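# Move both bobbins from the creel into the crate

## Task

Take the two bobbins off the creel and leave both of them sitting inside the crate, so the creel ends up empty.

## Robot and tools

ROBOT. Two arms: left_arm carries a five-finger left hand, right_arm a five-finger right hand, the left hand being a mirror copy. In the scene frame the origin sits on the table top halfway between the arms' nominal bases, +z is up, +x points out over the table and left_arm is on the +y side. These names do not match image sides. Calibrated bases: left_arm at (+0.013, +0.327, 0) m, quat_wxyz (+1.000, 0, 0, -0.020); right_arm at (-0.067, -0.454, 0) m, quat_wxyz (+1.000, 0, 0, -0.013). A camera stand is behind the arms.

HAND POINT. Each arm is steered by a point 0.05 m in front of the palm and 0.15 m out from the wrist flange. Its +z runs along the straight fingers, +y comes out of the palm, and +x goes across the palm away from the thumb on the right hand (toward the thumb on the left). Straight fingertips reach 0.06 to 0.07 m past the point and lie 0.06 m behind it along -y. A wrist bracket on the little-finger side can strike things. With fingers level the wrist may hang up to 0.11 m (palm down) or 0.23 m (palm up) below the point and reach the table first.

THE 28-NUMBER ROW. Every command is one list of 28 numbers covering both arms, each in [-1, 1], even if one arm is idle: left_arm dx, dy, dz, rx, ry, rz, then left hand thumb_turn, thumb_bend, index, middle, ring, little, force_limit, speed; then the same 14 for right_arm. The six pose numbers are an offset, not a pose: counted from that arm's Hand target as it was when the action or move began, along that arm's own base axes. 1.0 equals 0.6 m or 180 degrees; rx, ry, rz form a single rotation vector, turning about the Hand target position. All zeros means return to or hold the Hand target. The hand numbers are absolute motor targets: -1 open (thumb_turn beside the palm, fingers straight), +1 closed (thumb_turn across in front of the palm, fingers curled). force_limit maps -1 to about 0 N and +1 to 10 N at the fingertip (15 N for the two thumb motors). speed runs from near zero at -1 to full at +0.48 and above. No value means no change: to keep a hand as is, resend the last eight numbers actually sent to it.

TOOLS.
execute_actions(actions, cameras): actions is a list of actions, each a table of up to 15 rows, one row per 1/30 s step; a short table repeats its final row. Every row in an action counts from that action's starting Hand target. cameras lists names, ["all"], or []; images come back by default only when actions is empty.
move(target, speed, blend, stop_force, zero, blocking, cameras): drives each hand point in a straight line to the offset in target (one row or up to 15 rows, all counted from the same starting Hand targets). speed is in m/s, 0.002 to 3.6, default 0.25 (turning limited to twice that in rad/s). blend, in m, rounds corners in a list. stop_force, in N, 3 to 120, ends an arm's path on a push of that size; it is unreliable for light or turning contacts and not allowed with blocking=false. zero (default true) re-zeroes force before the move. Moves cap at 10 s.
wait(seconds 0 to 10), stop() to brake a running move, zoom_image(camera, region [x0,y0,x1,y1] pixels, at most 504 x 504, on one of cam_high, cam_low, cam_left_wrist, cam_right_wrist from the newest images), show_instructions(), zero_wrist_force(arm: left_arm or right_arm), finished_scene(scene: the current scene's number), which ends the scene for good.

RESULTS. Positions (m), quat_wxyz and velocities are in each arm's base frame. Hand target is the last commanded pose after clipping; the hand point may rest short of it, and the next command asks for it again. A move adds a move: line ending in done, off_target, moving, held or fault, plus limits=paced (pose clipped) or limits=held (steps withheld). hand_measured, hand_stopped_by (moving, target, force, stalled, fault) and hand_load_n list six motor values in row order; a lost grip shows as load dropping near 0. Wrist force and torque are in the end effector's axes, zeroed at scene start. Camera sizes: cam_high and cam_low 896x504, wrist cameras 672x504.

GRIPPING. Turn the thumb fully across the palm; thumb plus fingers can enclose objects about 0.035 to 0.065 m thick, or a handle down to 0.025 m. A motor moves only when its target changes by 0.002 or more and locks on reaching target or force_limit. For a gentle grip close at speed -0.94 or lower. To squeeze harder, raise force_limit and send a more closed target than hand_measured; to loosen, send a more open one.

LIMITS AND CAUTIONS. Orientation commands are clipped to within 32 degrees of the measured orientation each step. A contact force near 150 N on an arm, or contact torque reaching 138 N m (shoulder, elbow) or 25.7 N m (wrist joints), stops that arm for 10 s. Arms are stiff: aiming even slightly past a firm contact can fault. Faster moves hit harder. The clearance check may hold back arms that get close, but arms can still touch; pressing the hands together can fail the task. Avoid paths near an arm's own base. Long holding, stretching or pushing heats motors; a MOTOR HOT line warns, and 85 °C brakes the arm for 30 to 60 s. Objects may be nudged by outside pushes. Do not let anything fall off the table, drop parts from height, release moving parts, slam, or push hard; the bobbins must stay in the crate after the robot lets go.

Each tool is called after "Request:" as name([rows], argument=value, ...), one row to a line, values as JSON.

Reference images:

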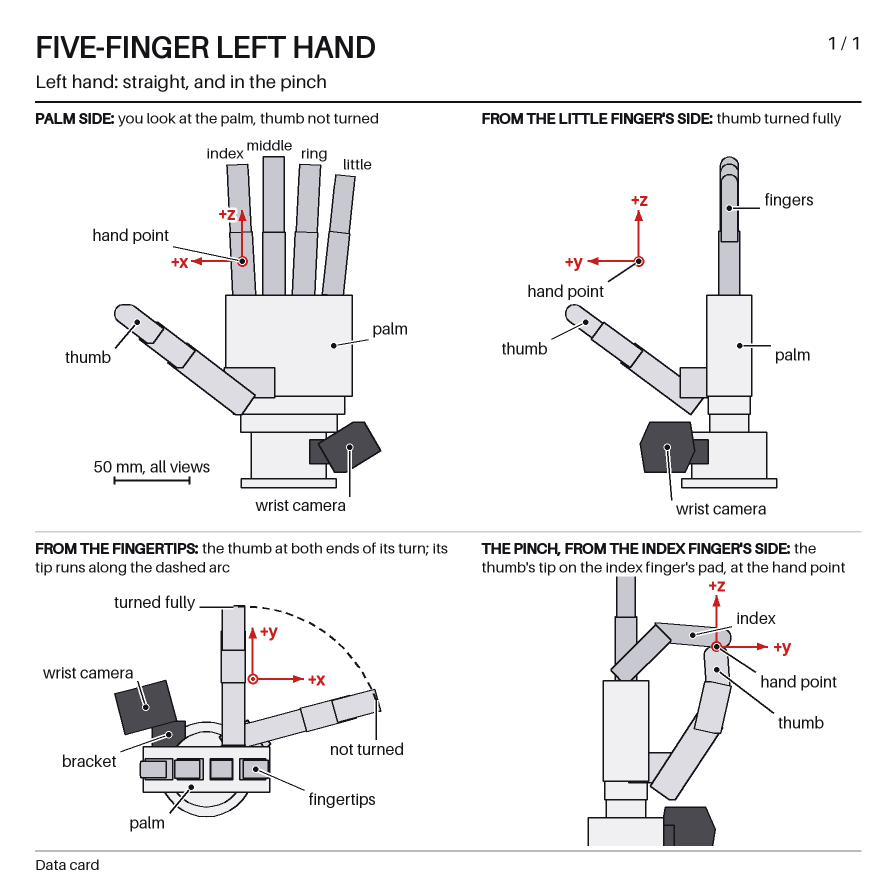

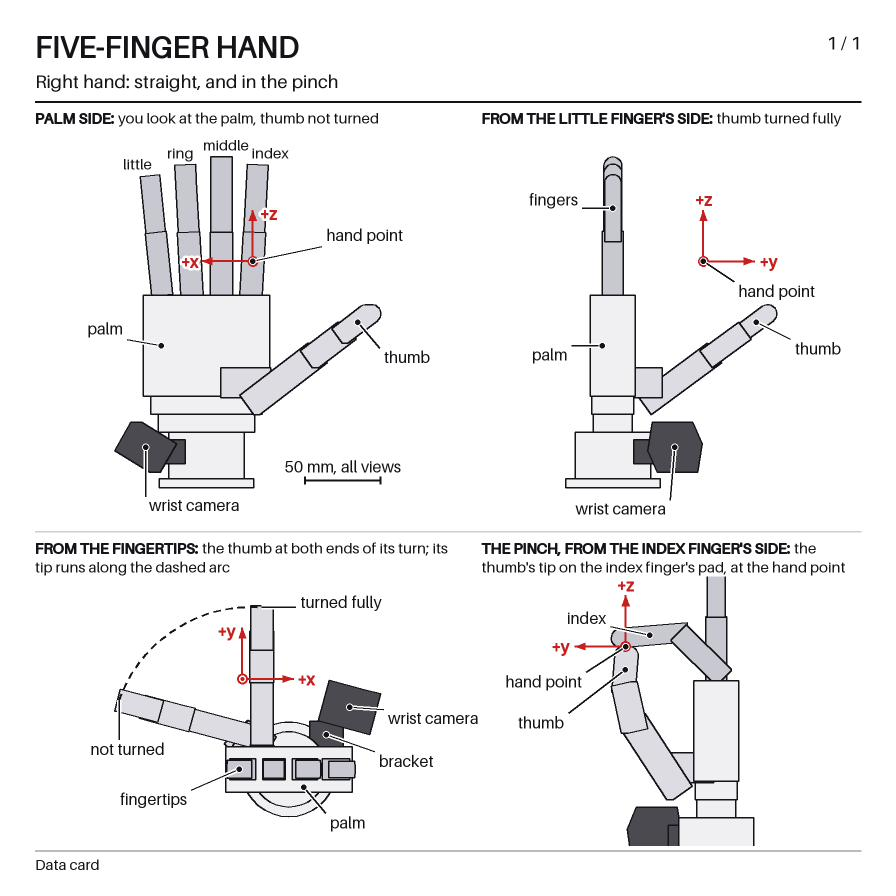

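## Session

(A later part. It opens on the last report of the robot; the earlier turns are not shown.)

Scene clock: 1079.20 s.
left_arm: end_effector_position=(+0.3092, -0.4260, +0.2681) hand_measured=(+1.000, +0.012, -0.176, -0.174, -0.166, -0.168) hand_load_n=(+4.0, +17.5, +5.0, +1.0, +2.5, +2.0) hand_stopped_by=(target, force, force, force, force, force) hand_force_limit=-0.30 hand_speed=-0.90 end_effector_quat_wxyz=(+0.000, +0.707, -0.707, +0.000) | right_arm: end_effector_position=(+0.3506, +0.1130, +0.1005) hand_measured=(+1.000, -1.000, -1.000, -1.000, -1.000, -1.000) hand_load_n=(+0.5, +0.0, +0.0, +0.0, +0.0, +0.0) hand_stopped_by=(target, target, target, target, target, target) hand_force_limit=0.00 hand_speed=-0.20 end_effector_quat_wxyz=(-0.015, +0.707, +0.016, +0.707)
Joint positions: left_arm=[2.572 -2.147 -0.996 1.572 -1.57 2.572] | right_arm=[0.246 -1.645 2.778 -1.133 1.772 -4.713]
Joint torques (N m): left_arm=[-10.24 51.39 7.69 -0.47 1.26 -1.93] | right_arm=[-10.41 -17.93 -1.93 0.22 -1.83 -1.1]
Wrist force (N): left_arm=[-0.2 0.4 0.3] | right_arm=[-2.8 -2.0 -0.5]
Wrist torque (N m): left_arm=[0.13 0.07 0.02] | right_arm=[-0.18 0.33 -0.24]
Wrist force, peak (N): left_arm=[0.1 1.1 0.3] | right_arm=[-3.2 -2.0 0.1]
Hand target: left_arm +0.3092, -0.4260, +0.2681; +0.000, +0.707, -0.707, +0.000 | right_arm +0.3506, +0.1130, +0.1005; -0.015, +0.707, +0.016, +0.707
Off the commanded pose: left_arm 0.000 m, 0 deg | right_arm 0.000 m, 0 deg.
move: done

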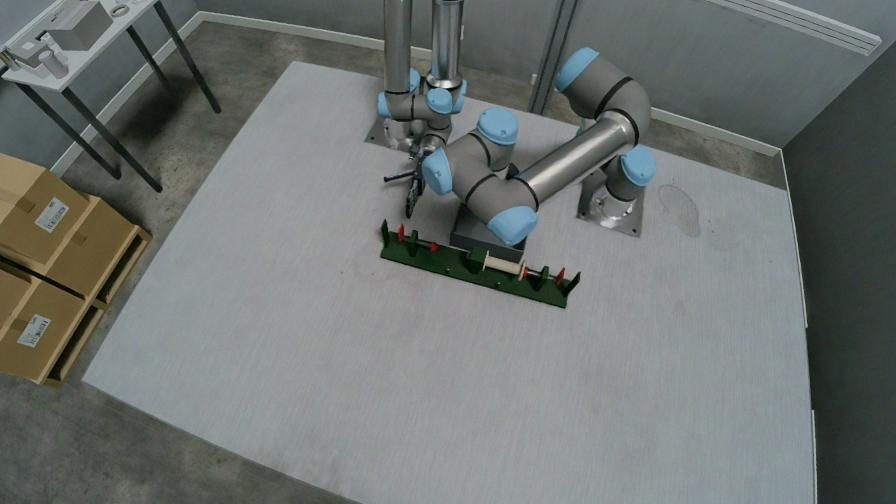

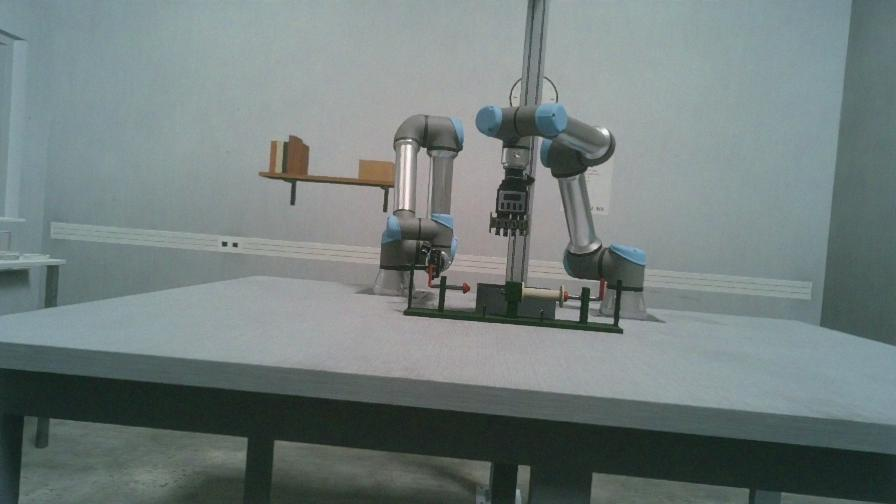

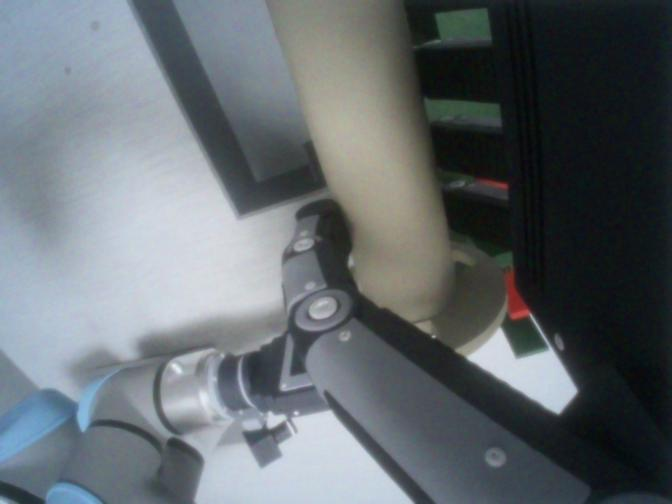

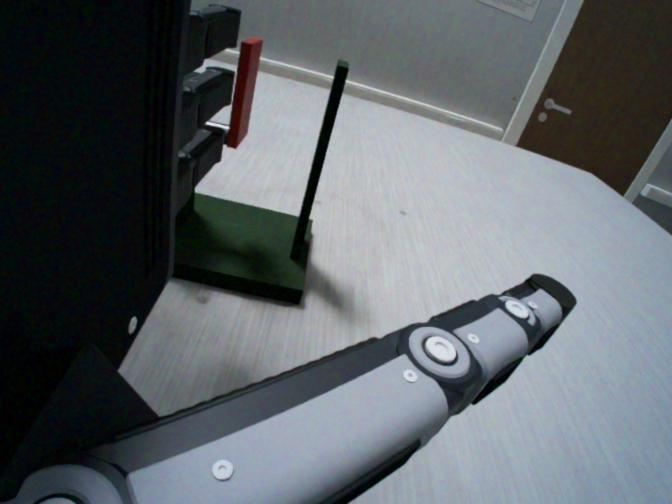

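Request:
move(target=[0.0,0,-0.05, 0,-0.25,0, 1,0.7,0.5,0.5,0.5,0.5,-0.3,-0.9, -0.05,-0.1,0.25,0,0,0,1,-1,-1,-1,-1,-1,0,-0.2], speed=0.15, cameras=["all"])

Request:
zoom_image(camera="cam_high", region=[400, 120, 600, 280])

Request:
zoom_image(camera="cam_low", region=[400, 180, 640, 340])

Scene clock: 1088.93 s.
left_arm: end_effector_position=(+0.3092, -0.4260, +0.2624) hand_measured=(+1.000, +0.012, -0.176, -0.174, -0.166, -0.168) hand_load_n=(+4.0, +17.0, +5.5, +1.0, +2.0, +2.0) hand_stopped_by=(target, force, force, force, force, force) hand_force_limit=-0.30 hand_speed=-0.90 end_effector_quat_wxyz=(-0.053, +0.705, -0.705, +0.053) | right_arm: end_effector_position=(+0.3473, +0.1064, +0.1168) hand_measured=(+1.000, -1.000, -1.000, -1.000, -1.000, -1.000) hand_load_n=(+0.5, +0.0, +0.0, +0.0, +0.0, +0.0) hand_stopped_by=(target, target, target, target, target, target) hand_force_limit=0.00 hand_speed=-0.20 end_effector_quat_wxyz=(-0.014, +0.706, +0.015, +0.708)
Joint positions: left_arm=[2.53 -2.074 -1.078 1.703 -1.656 2.535] | right_arm=[0.207 -1.767 2.781 -1.017 1.736 -4.715]
Joint torques (N m): left_arm=[-10.06 49.92 7.59 -0.2 -1.26 -1.88] | right_arm=[7.19 3.41 -10.56 -2.95 1.78 1.74]
Wrist force (N): left_arm=[0.1 0.7 0.2] | right_arm=[-2.5 -1.9 -0.6]
Wrist torque (N m): left_arm=[0.14 0.05 0.08] | right_arm=[-0.14 0.29 -0.22]
Wrist force, peak (N): left_arm=[0.4 1.0 0.3] | right_arm=[-3.0 -2.0 -0.6]
Hand target: left_arm +0.3092, -0.4260, +0.2624; -0.053, +0.705, -0.705, +0.053 (not the last commanded pose) | right_arm +0.3473, +0.1064, +0.1168; -0.014, +0.706, +0.015, +0.708 (not the last commanded pose)
Off the commanded pose: left_arm 0.024 m, 36 deg | right_arm 0.146 m, 0 deg.
move: held (right_arm; a check stopped the path), off_target (left_arm; braked when a check withheld steps of right_arm); limits=held
pose unreachable (right arm): on one or more control steps of this call, first in action 0 (counted from 0), this arm could not follow its commanded pose, so it was not sent that pose on those steps. It may still have moved: this result reports where it is.
cause: moving toward the commanded pose would bring two parts of the arm too close to each other (joints 3 (elbow) to 5 (wrist 2) lie between them).

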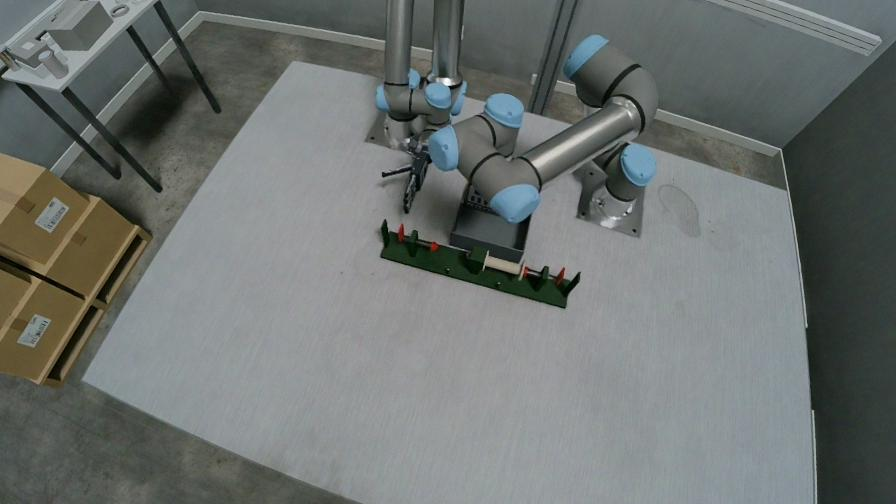

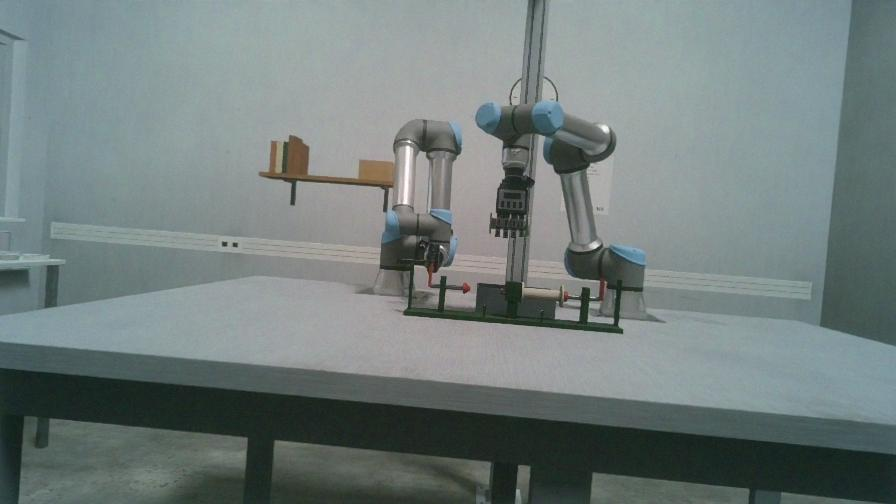

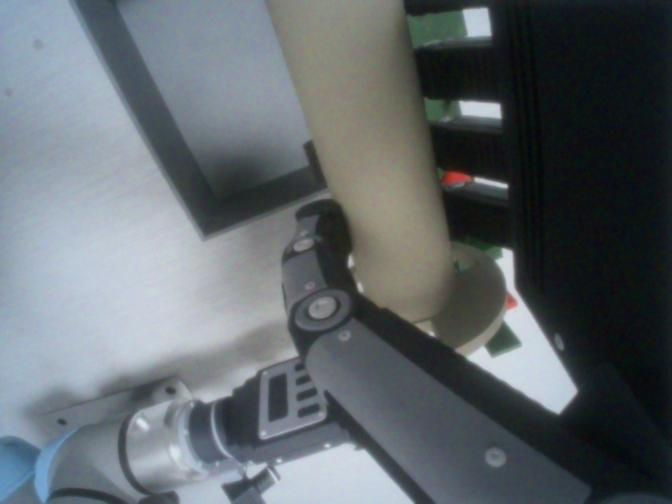

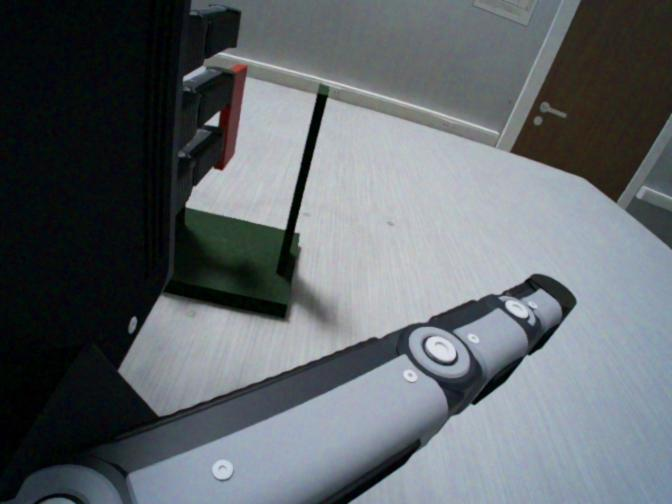

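Scaled by 2.520 from the camera's 896x504 image, which has a finer 1280x720 frame.

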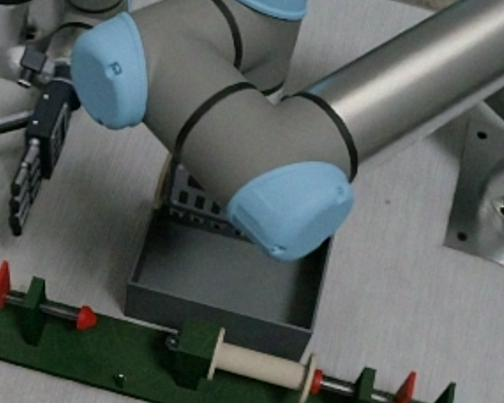

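Scaled by 2.100 from the camera's 896x504 image, which has a finer 1280x720 frame.

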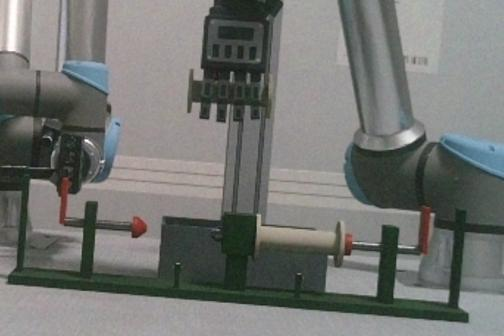

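Request:
move(target=[0.0,0,0, 0,-0.2022,0, 1,0.7,0.5,0.5,0.5,0.5,-0.3,-0.9, 0.013,0.03,0.22,0,0,0,1,-1,-1,-1,-1,-1,0,-0.2], speed=0.15, cameras=["all"])

Request:
zoom_image(camera="cam_high", region=[400, 120, 600, 280])

Request:
zoom_image(camera="cam_low", region=[400, 180, 640, 340])

Scene clock: 1110.53 s.
left_arm: end_effector_position=(+0.3092, -0.4260, +0.2624) hand_measured=(+1.000, +0.012, -0.176, -0.174, -0.166, -0.168) hand_load_n=(+4.0, +17.5, +5.0, +1.0, +2.0, +1.5) hand_stopped_by=(target, force, force, force, force, force) hand_force_limit=-0.30 hand_speed=-0.90 end_effector_quat_wxyz=(-0.270, +0.653, -0.653, +0.270) | right_arm: end_effector_position=(+0.3551, +0.1244, +0.2487) hand_measured=(+1.000, -1.000, -1.000, -1.000, -1.000, -1.000) hand_load_n=(+0.5, +0.0, +0.0, +0.0, +0.0, +0.0) hand_stopped_by=(target, target, target, target, target, target) hand_force_limit=0.00 hand_speed=-0.20 end_effector_quat_wxyz=(-0.014, +0.706, +0.015, +0.708)
Joint positions: left_arm=[2.301 -1.817 -1.42 2.254 -2.124 2.473] | right_arm=[0.318 -2.085 2.489 -0.407 1.848 -4.715]
Joint torques (N m): left_arm=[-10.27 40.97 7.93 1.14 -1.96 2.06] | right_arm=[6.85 -8.33 -34.07 0.19 1.42 1.9]
Wrist force (N): left_arm=[0.0 1.7 0.5] | right_arm=[-2.3 -1.4 -0.2]
Wrist torque (N m): left_arm=[0.11 0.08 -0.01] | right_arm=[-0.07 0.27 -0.27]
Wrist force, peak (N): left_arm=[-0.1 2.1 0.5] | right_arm=[-3.0 -2.1 -0.8]
Hand target: left_arm +0.3092, -0.4260, +0.2624; -0.270, +0.653, -0.653, +0.271 | right_arm +0.3551, +0.1244, +0.2488; -0.014, +0.706, +0.015, +0.708
Off the commanded pose: left_arm 0.000 m, 0 deg | right_arm 0.000 m, 0 deg.
move: done

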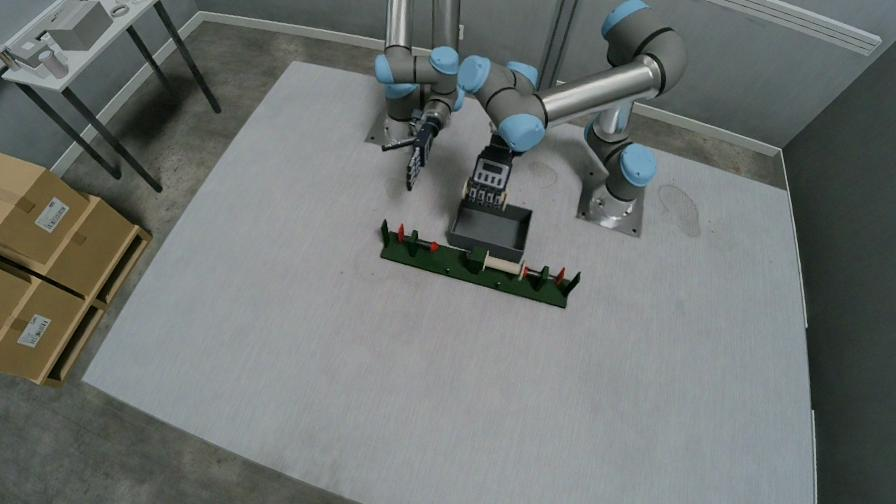

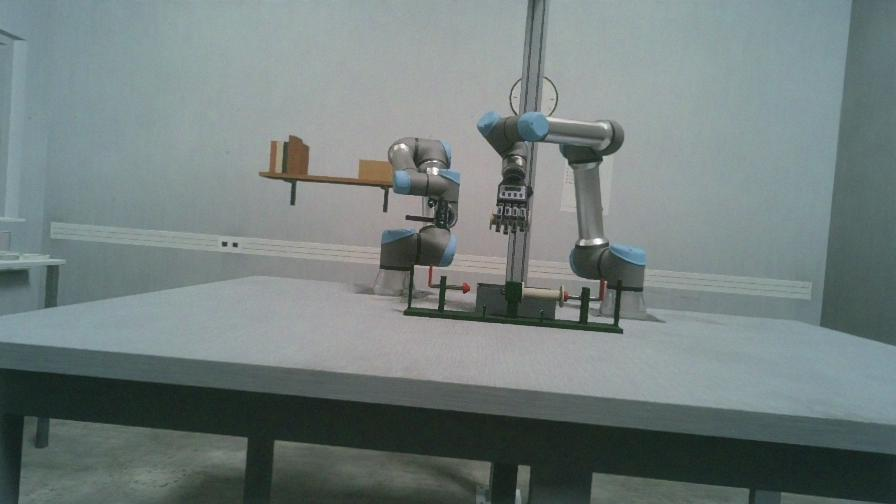

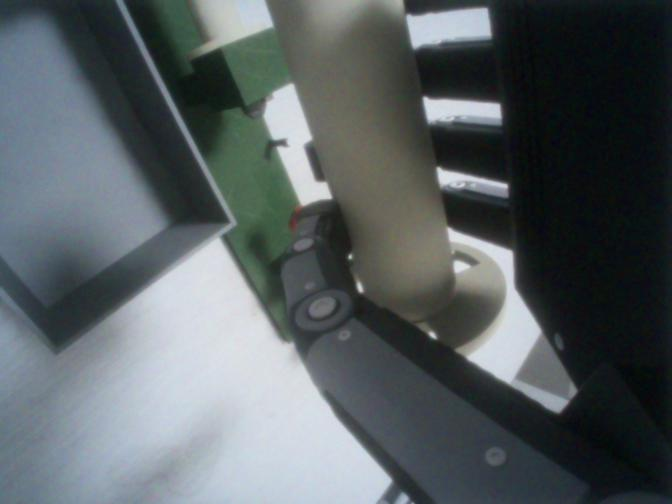

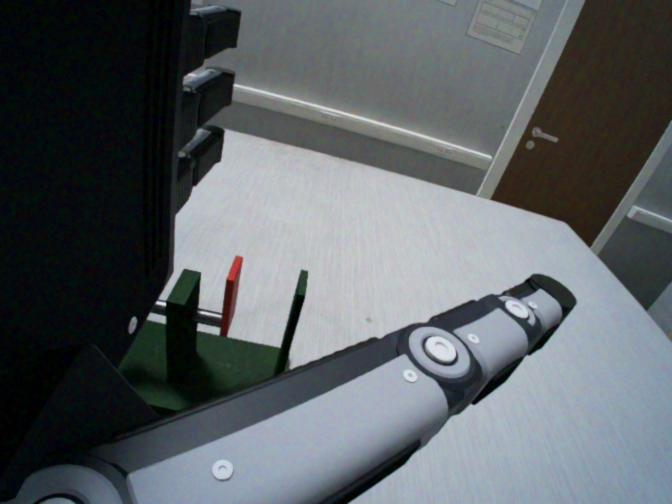

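Scaled by 2.520 from the camera's 896x504 image, which has a finer 1280x720 frame.

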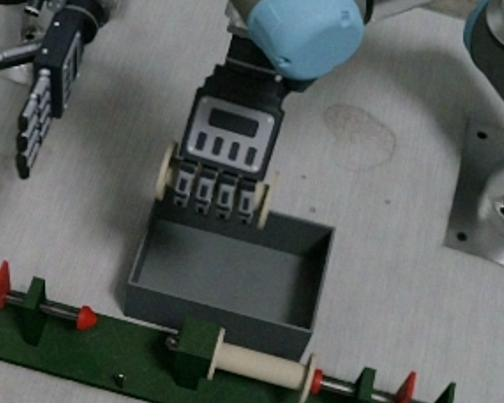

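Scaled by 2.100 from the camera's 896x504 image, which has a finer 1280x720 frame.

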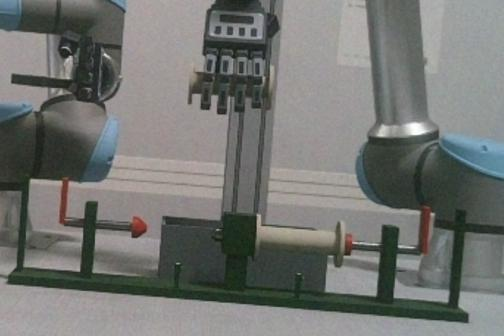

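Request:
move([
  [-0.062,0,0, 0,0,0, 1,0.7,0.5,0.5,0.5,0.5,-0.3,-0.9, 0,0,0,0,0,0,1,-1,-1,-1,-1,-1,0,-0.2],
  [-0.062,0,-0.22, 0,0,0, 1,0.7,0.5,0.5,0.5,0.5,-0.3,-0.9, 0,0,0,0,0,0,1,-1,-1,-1,-1,-1,0,-0.2],
], speed=0.1, cameras=["all"])

Request:
zoom_image(camera="cam_high", region=[420, 140, 560, 280])

Request:
zoom_image(camera="cam_low", region=[440, 220, 580, 330])

Scene clock: 1137.07 s.
left_arm: end_effector_position=(+0.2719, -0.4260, +0.1305) hand_measured=(+1.000, +0.012, -0.176, -0.174, -0.166, -0.168) hand_load_n=(+4.0, +18.0, +5.0, +1.0, +2.5, +1.5) hand_stopped_by=(target, force, force, force, force, force) hand_force_limit=-0.30 hand_speed=-0.90 end_effector_quat_wxyz=(-0.270, +0.653, -0.653, +0.271) | right_arm: end_effector_position=(+0.3551, +0.1244, +0.2488) hand_measured=(+1.000, -1.000, -1.000, -1.000, -1.000, -1.000) hand_load_n=(+0.5, +0.0, +0.0, +0.0, +0.0, +0.0) hand_stopped_by=(target, target, target, target, target, target) hand_force_limit=0.00 hand_speed=-0.20 end_effector_quat_wxyz=(-0.014, +0.706, +0.015, +0.708)
Joint positions: left_arm=[2.231 -1.872 -1.707 2.558 -2.163 2.402] | right_arm=[0.318 -2.085 2.489 -0.407 1.848 -4.715]
Joint torques (N m): left_arm=[6.03 22.27 4.53 0.89 0.51 2] | right_arm=[7.39 -8.48 -33.08 -0.02 1.48 1.97]
Wrist force (N): left_arm=[-0.6 2.0 0.2] | right_arm=[-2.5 -1.1 -0.6]
Wrist torque (N m): left_arm=[0.18 0.22 0.00] | right_arm=[0.01 0.30 -0.27]
Wrist force, peak (N): left_arm=[-0.1 2.5 0.3] | right_arm=[-2.7 -1.5 -0.6]
Hand target: left_arm +0.2720, -0.4260, +0.1304; -0.270, +0.653, -0.653, +0.271 | right_arm +0.3551, +0.1244, +0.2488; -0.014, +0.706, +0.015, +0.708
Off the commanded pose: left_arm 0.000 m, 0 deg | right_arm 0.000 m, 0 deg.
move: done

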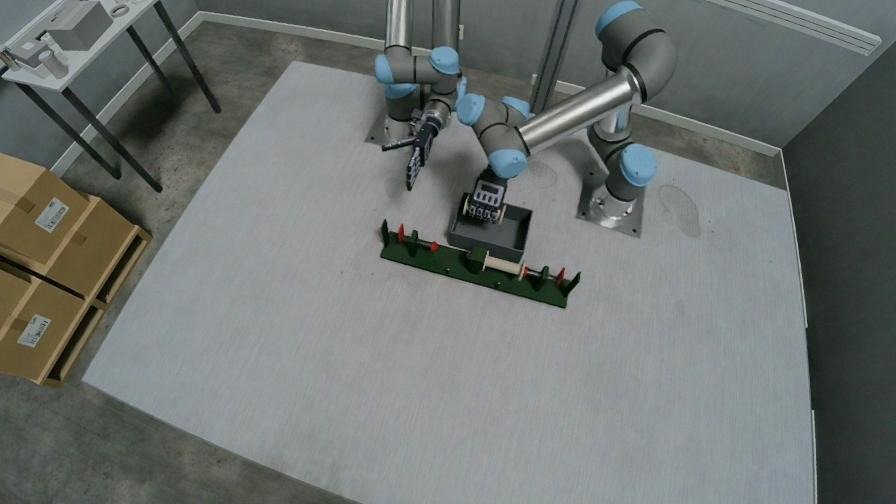

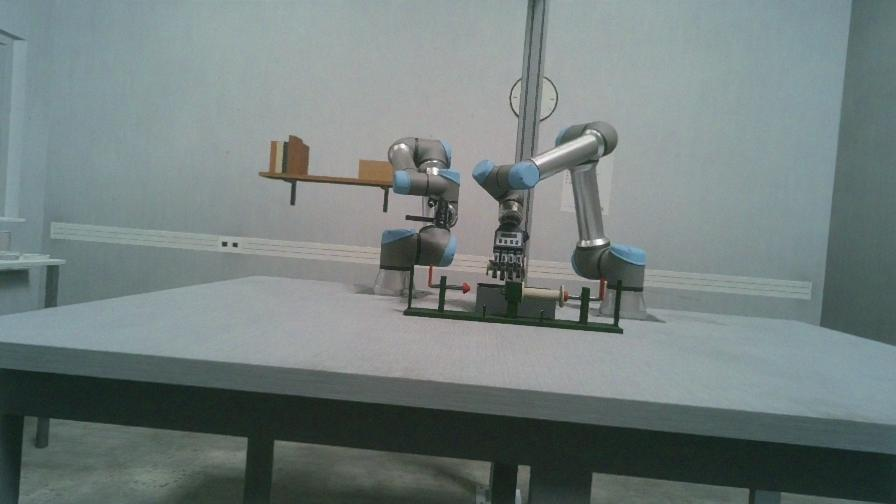

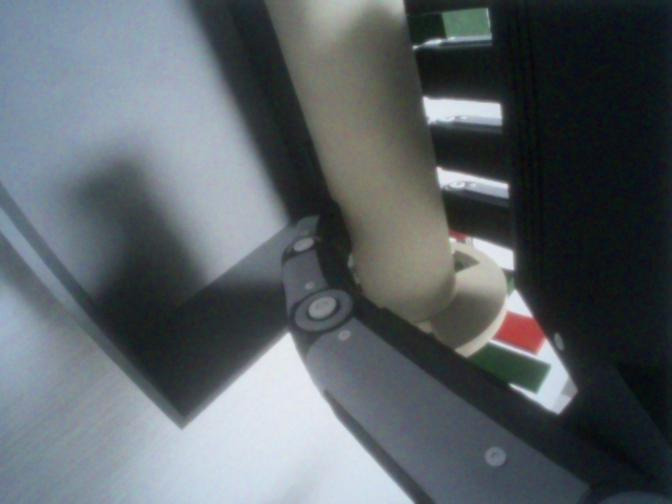

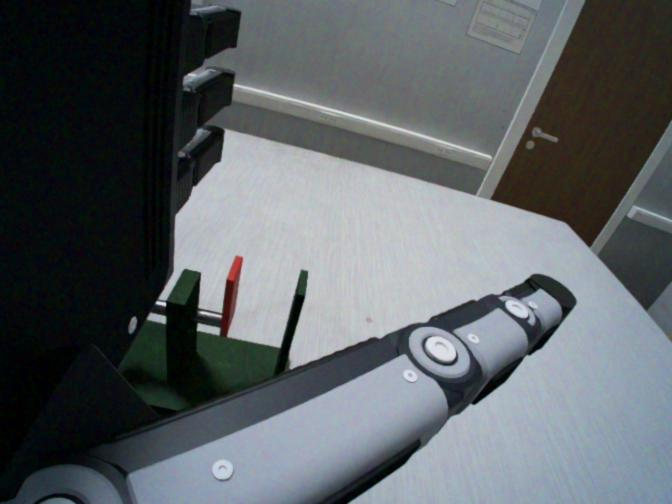

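Scaled by 3.600 from the camera's 896x504 image, which has a finer 1280x720 frame.

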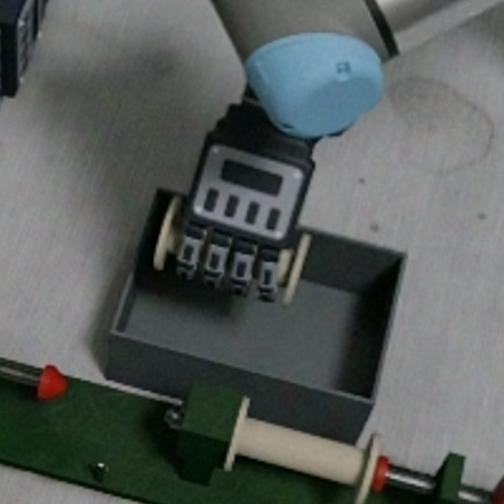

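Scaled by 3.600 from the camera's 896x504 image, which has a finer 1280x720 frame.

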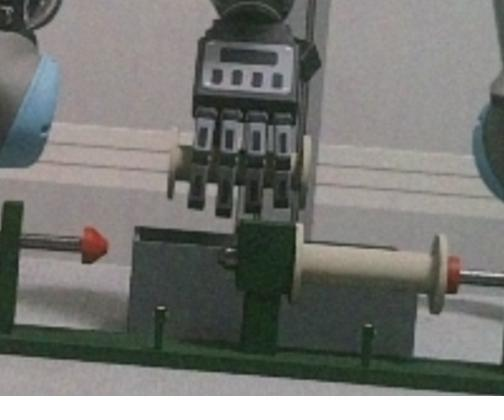

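Request:
move(target=[0,0,-0.08, 0,0,0, 1,0.7,0.5,0.5,0.5,0.5,-0.3,-0.9, 0,0,0,0,0,0,1,-1,-1,-1,-1,-1,0,-0.2], speed=0.04, stop_force=5, cameras=["cam_high","cam_low","cam_left_wrist"])

Request:
zoom_image(camera="cam_high", region=[420, 140, 560, 280])

Request:
zoom_image(camera="cam_low", region=[440, 220, 580, 330])

Scene clock: 1153.90 s.
left_arm: end_effector_position=(+0.2720, -0.4259, +0.0824) hand_measured=(+1.000, +0.012, -0.176, -0.174, -0.166, -0.168) hand_load_n=(+4.0, +17.5, +5.0, +1.0, +2.0, +2.0) hand_stopped_by=(target, force, force, force, force, force) hand_force_limit=-0.30 hand_speed=-0.90 end_effector_quat_wxyz=(-0.270, +0.653, -0.653, +0.271) | right_arm: end_effector_position=(+0.3551, +0.1244, +0.2488) hand_measured=(+1.000, -1.000, -1.000, -1.000, -1.000, -1.000) hand_load_n=(+0.5, +0.0, +0.0, +0.0, +0.0, +0.0) hand_stopped_by=(target, target, target, target, target, target) hand_force_limit=0.00 hand_speed=-0.20 end_effector_quat_wxyz=(-0.014, +0.706, +0.015, +0.708)
Joint positions: left_arm=[2.231 -1.927 -1.77 2.676 -2.163 2.402] | right_arm=[0.318 -2.085 2.489 -0.407 1.848 -4.715]
Joint torques (N m): left_arm=[0.9 23.04 5.35 0.79 -0.36 2.03] | right_arm=[7.3 -7.39 -33.55 0.2 1.3 1.83]
Wrist force (N): left_arm=[-0.6 2.0 0.3] | right_arm=[-2.3 -1.3 -0.4]
Wrist torque (N m): left_arm=[0.16 0.25 -0.01] | right_arm=[-0.04 0.28 -0.27]
Wrist force, peak (N): left_arm=[-0.8 2.4 0.8] | right_arm=[-2.8 -1.4 -0.3]
Hand target: left_arm +0.2720, -0.4260, +0.0824; -0.270, +0.653, -0.653, +0.271 | right_arm +0.3551, +0.1244, +0.2488; -0.014, +0.706, +0.015, +0.708
Off the commanded pose: left_arm 0.000 m, 0 deg | right_arm 0.000 m, 0 deg.
move: done
Images, in order (width x height): cam_high 896x504, cam_low 896x504, cam_left_wrist 672x504.

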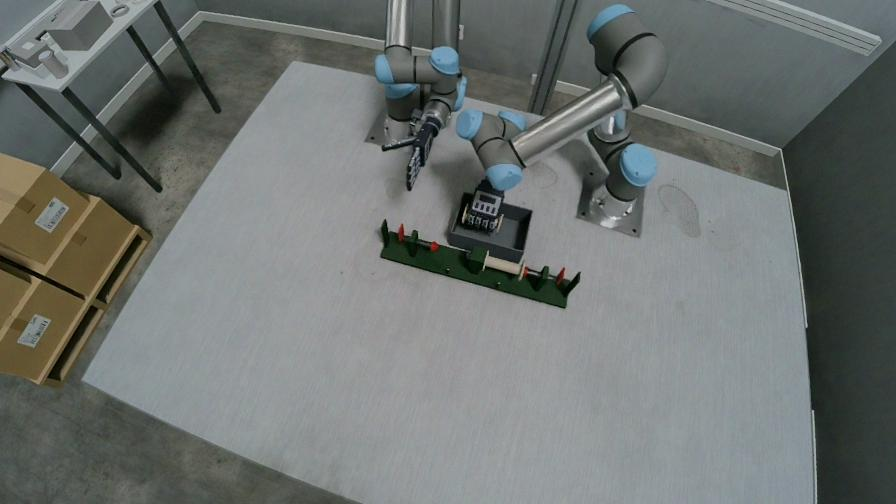

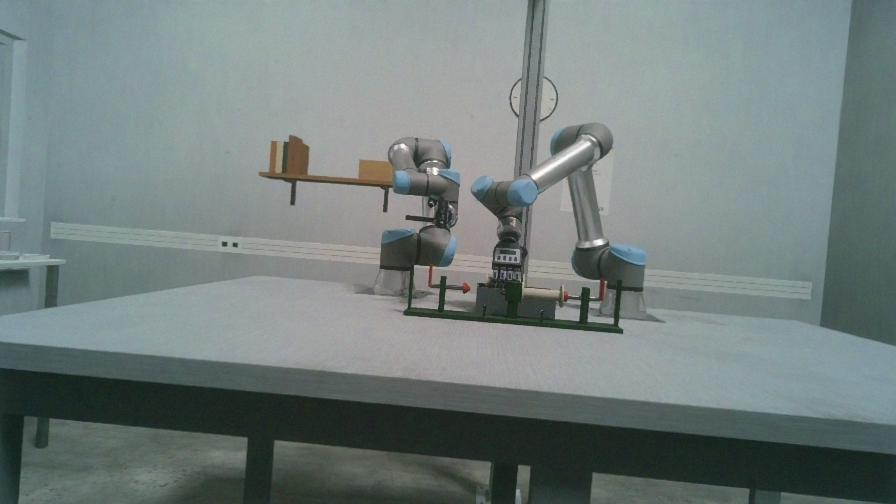

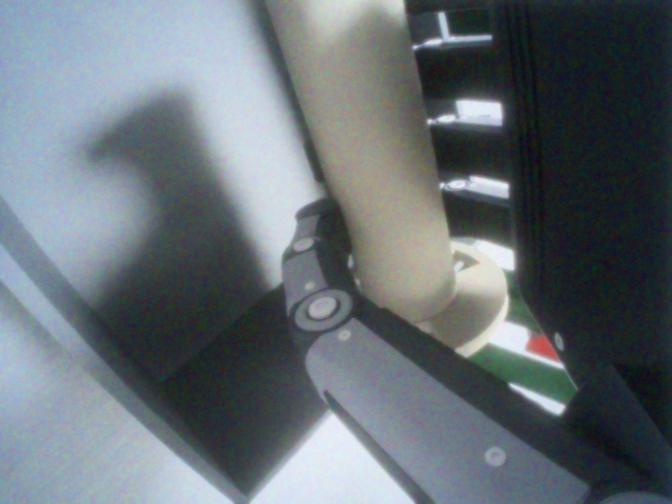

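Scaled by 3.600 from the camera's 896x504 image, which has a finer 1280x720 frame.

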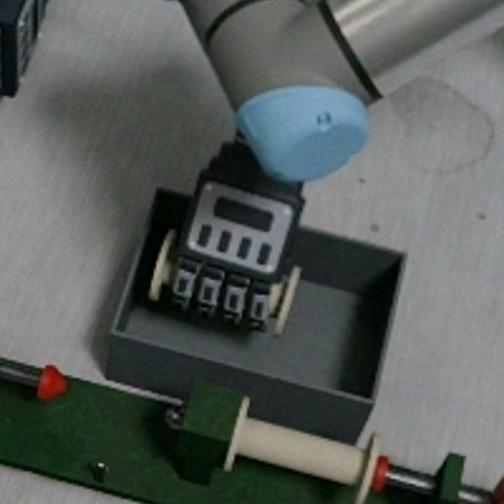

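Scaled by 3.600 from the camera's 896x504 image, which has a finer 1280x720 frame.

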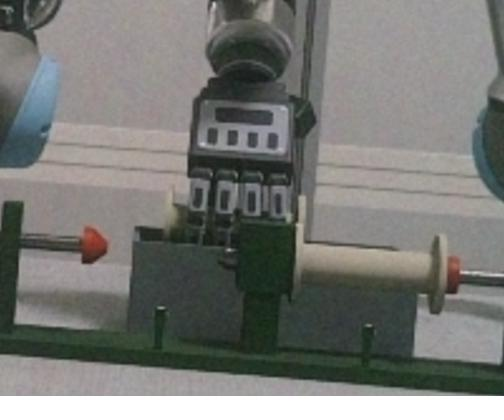

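Request:
move([
  [0.03,0,0, 0,0,0, 1,0.7,0.5,0.5,0.5,0.5,-0.3,-0.9, 0,0,0,0,0,0,1,-1,-1,-1,-1,-1,0,-0.2],
  [0.03,0,-0.045, 0,0,0, 1,0.7,0.5,0.5,0.5,0.5,-0.3,-0.9, 0,0,0,0,0,0,1,-1,-1,-1,-1,-1,0,-0.2],
], speed=0.03, stop_force=4, cameras=["cam_high","cam_low","cam_left_wrist"])

Request:
zoom_image(camera="cam_high", region=[420, 140, 560, 280])

Request:
zoom_image(camera="cam_low", region=[440, 220, 580, 330])

Scene clock: 1179.93 s.
left_arm: end_effector_position=(+0.2900, -0.4260, +0.0554) hand_measured=(+1.000, +0.012, -0.176, -0.174, -0.166, -0.168) hand_load_n=(+4.0, +17.5, +5.0, +1.0, +2.0, +2.0) hand_stopped_by=(target, force, force, force, force, force) hand_force_limit=-0.30 hand_speed=-0.90 end_effector_quat_wxyz=(-0.270, +0.653, -0.653, +0.271) | right_arm: end_effector_position=(+0.3551, +0.1244, +0.2488) hand_measured=(+1.000, -1.000, -1.000, -1.000, -1.000, -1.000) hand_load_n=(+0.0, +0.0, +0.0, +0.0, +0.0, +0.0) hand_stopped_by=(target, target, target, target, target, target) hand_force_limit=0.00 hand_speed=-0.20 end_effector_quat_wxyz=(-0.014, +0.706, +0.015, +0.708)
Joint positions: left_arm=[2.266 -1.972 -1.781 2.751 -2.144 2.438] | right_arm=[0.318 -2.085 2.489 -0.407 1.848 -4.715]
Joint torques (N m): left_arm=[9.53 23.79 3.87 0.88 0.46 2.09] | right_arm=[7.23 -5.85 -33.68 0.05 0.82 1.79]
Wrist force (N): left_arm=[-0.5 2.0 0.6] | right_arm=[-2.3 -1.2 -0.5]
Wrist torque (N m): left_arm=[0.18 0.24 -0.06] | right_arm=[-0.02 0.27 -0.27]
Wrist force, peak (N): left_arm=[-0.2 2.5 0.3] | right_arm=[-2.9 -1.1 -0.3]
Hand target: left_arm +0.2900, -0.4260, +0.0554; -0.270, +0.653, -0.653, +0.271 | right_arm +0.3551, +0.1244, +0.2488; -0.014, +0.706, +0.015, +0.708
Off the commanded pose: left_arm 0.000 m, 0 deg | right_arm 0.000 m, 0 deg.
move: done
Images, in order (width x height): cam_high 896x504, cam_low 896x504, cam_left_wrist 672x504.

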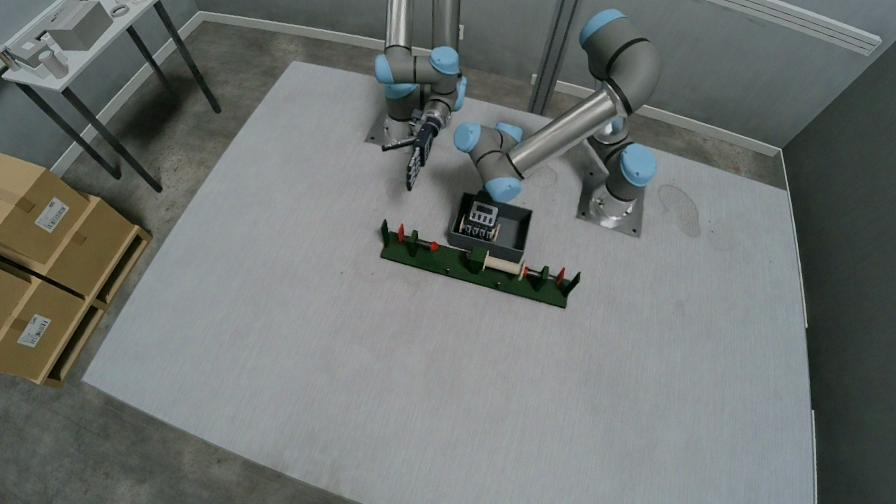

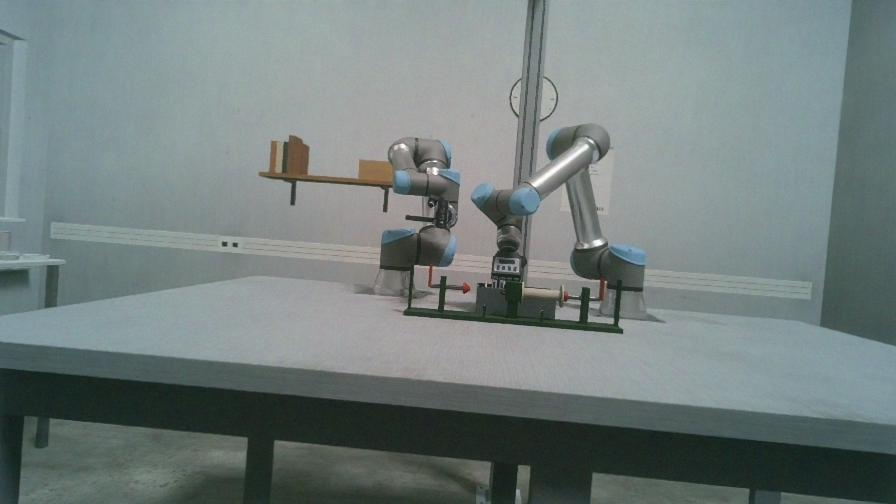

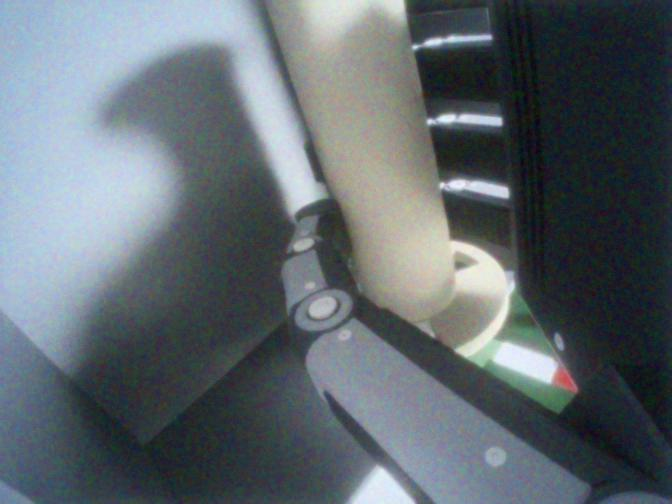

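Scaled by 3.600 from the camera's 896x504 image, which has a finer 1280x720 frame.

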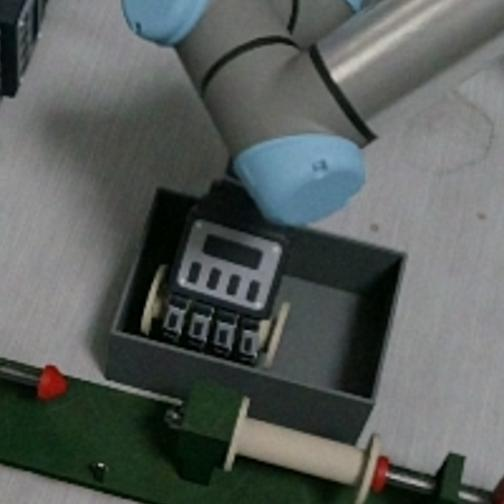

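Scaled by 3.600 from the camera's 896x504 image, which has a finer 1280x720 frame.

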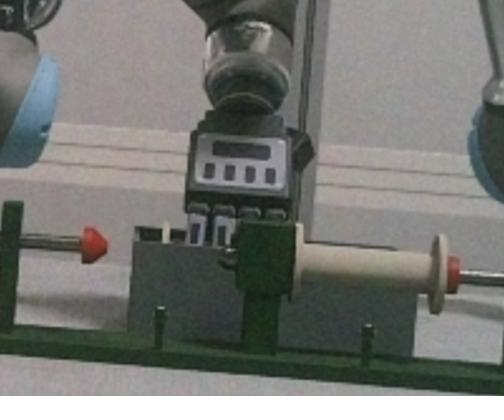

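Request:
move(target=[0,0,-0.045, 0,0,0, 1,0.7,0.5,0.5,0.5,0.5,-0.3,-0.9, 0,0,0,0,0,0,1,-1,-1,-1,-1,-1,0,-0.2], speed=0.02, stop_force=4, cameras=["cam_high","cam_low","cam_left_wrist"])

Request:
zoom_image(camera="cam_high", region=[420, 140, 560, 280])

Scene clock: 1189.03 s.
left_arm: end_effector_position=(+0.2900, -0.4259, +0.0331) hand_measured=(+1.000, +0.012, -0.176, -0.174, -0.166, -0.168) hand_load_n=(+4.5, +17.5, +4.5, +0.0, +2.0, +1.5) hand_stopped_by=(target, force, force, force, force, force) hand_force_limit=-0.30 hand_speed=-0.90 end_effector_quat_wxyz=(-0.270, +0.653, -0.653, +0.271) | right_arm: end_effector_position=(+0.3551, +0.1244, +0.2488) hand_measured=(+1.000, -1.000, -1.000, -1.000, -1.000, -1.000) hand_load_n=(+0.5, +0.0, +0.0, +0.0, +0.0, +0.0) hand_stopped_by=(target, target, target, target, target, target) hand_force_limit=0.00 hand_speed=-0.20 end_effector_quat_wxyz=(-0.014, +0.706, +0.015, +0.708)
Joint positions: left_arm=[2.266 -2.004 -1.802 2.805 -2.144 2.438] | right_arm=[0.318 -2.085 2.489 -0.407 1.848 -4.715]
Joint torques (N m): left_arm=[6.77 41.33 23.09 -3.47 -0.5 -0.72] | right_arm=[6 -5.69 -32.31 0.04 0.95 1.58]
Wrist force (N): left_arm=[-0.4 -2.7 -2.9] | right_arm=[-2.2 -1.0 -0.3]
Wrist torque (N m): left_arm=[0.17 0.14 0.07] | right_arm=[-0.01 0.25 -0.25]
Wrist force, peak (N): left_arm=[-1.8 -19.4 -16.5] | right_arm=[-2.7 -1.6 -0.5]
Hand target: left_arm +0.2900, -0.4259, +0.0331; -0.270, +0.653, -0.653, +0.271 (not the last commanded pose) | right_arm +0.3551, +0.1244, +0.2488; -0.014, +0.706, +0.015, +0.708
Off the commanded pose: left_arm 0.005 m, 0 deg | right_arm 0.000 m, 0 deg.
move: contact (left_arm)
Images, in order (width x height): cam_high 896x504, cam_low 896x504, cam_left_wrist 672x504.

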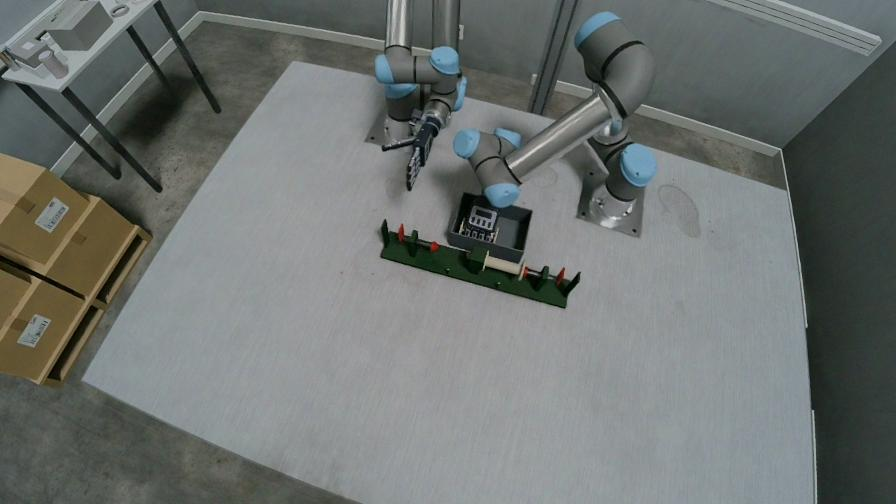

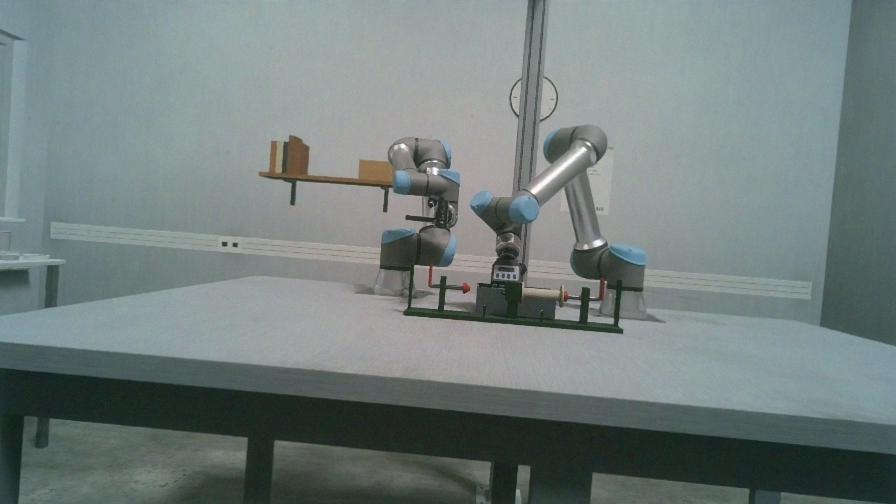

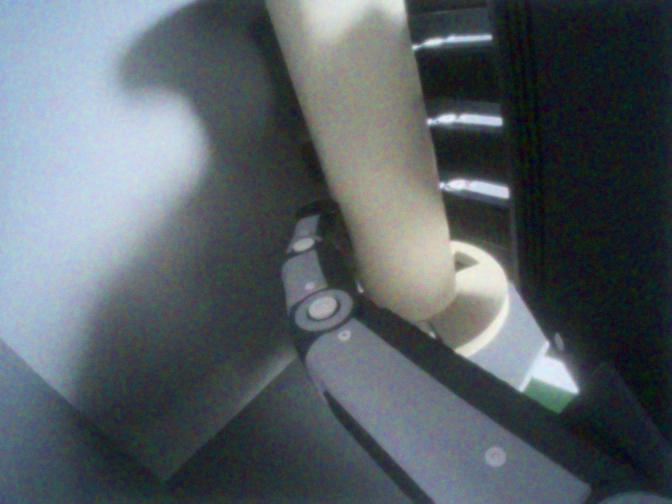

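Scaled by 3.600 from the camera's 896x504 image, which has a finer 1280x720 frame.

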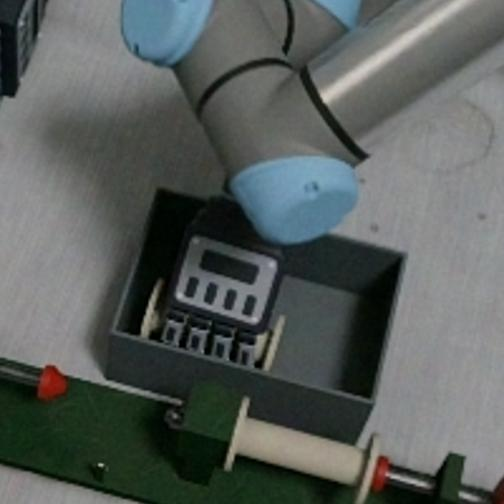

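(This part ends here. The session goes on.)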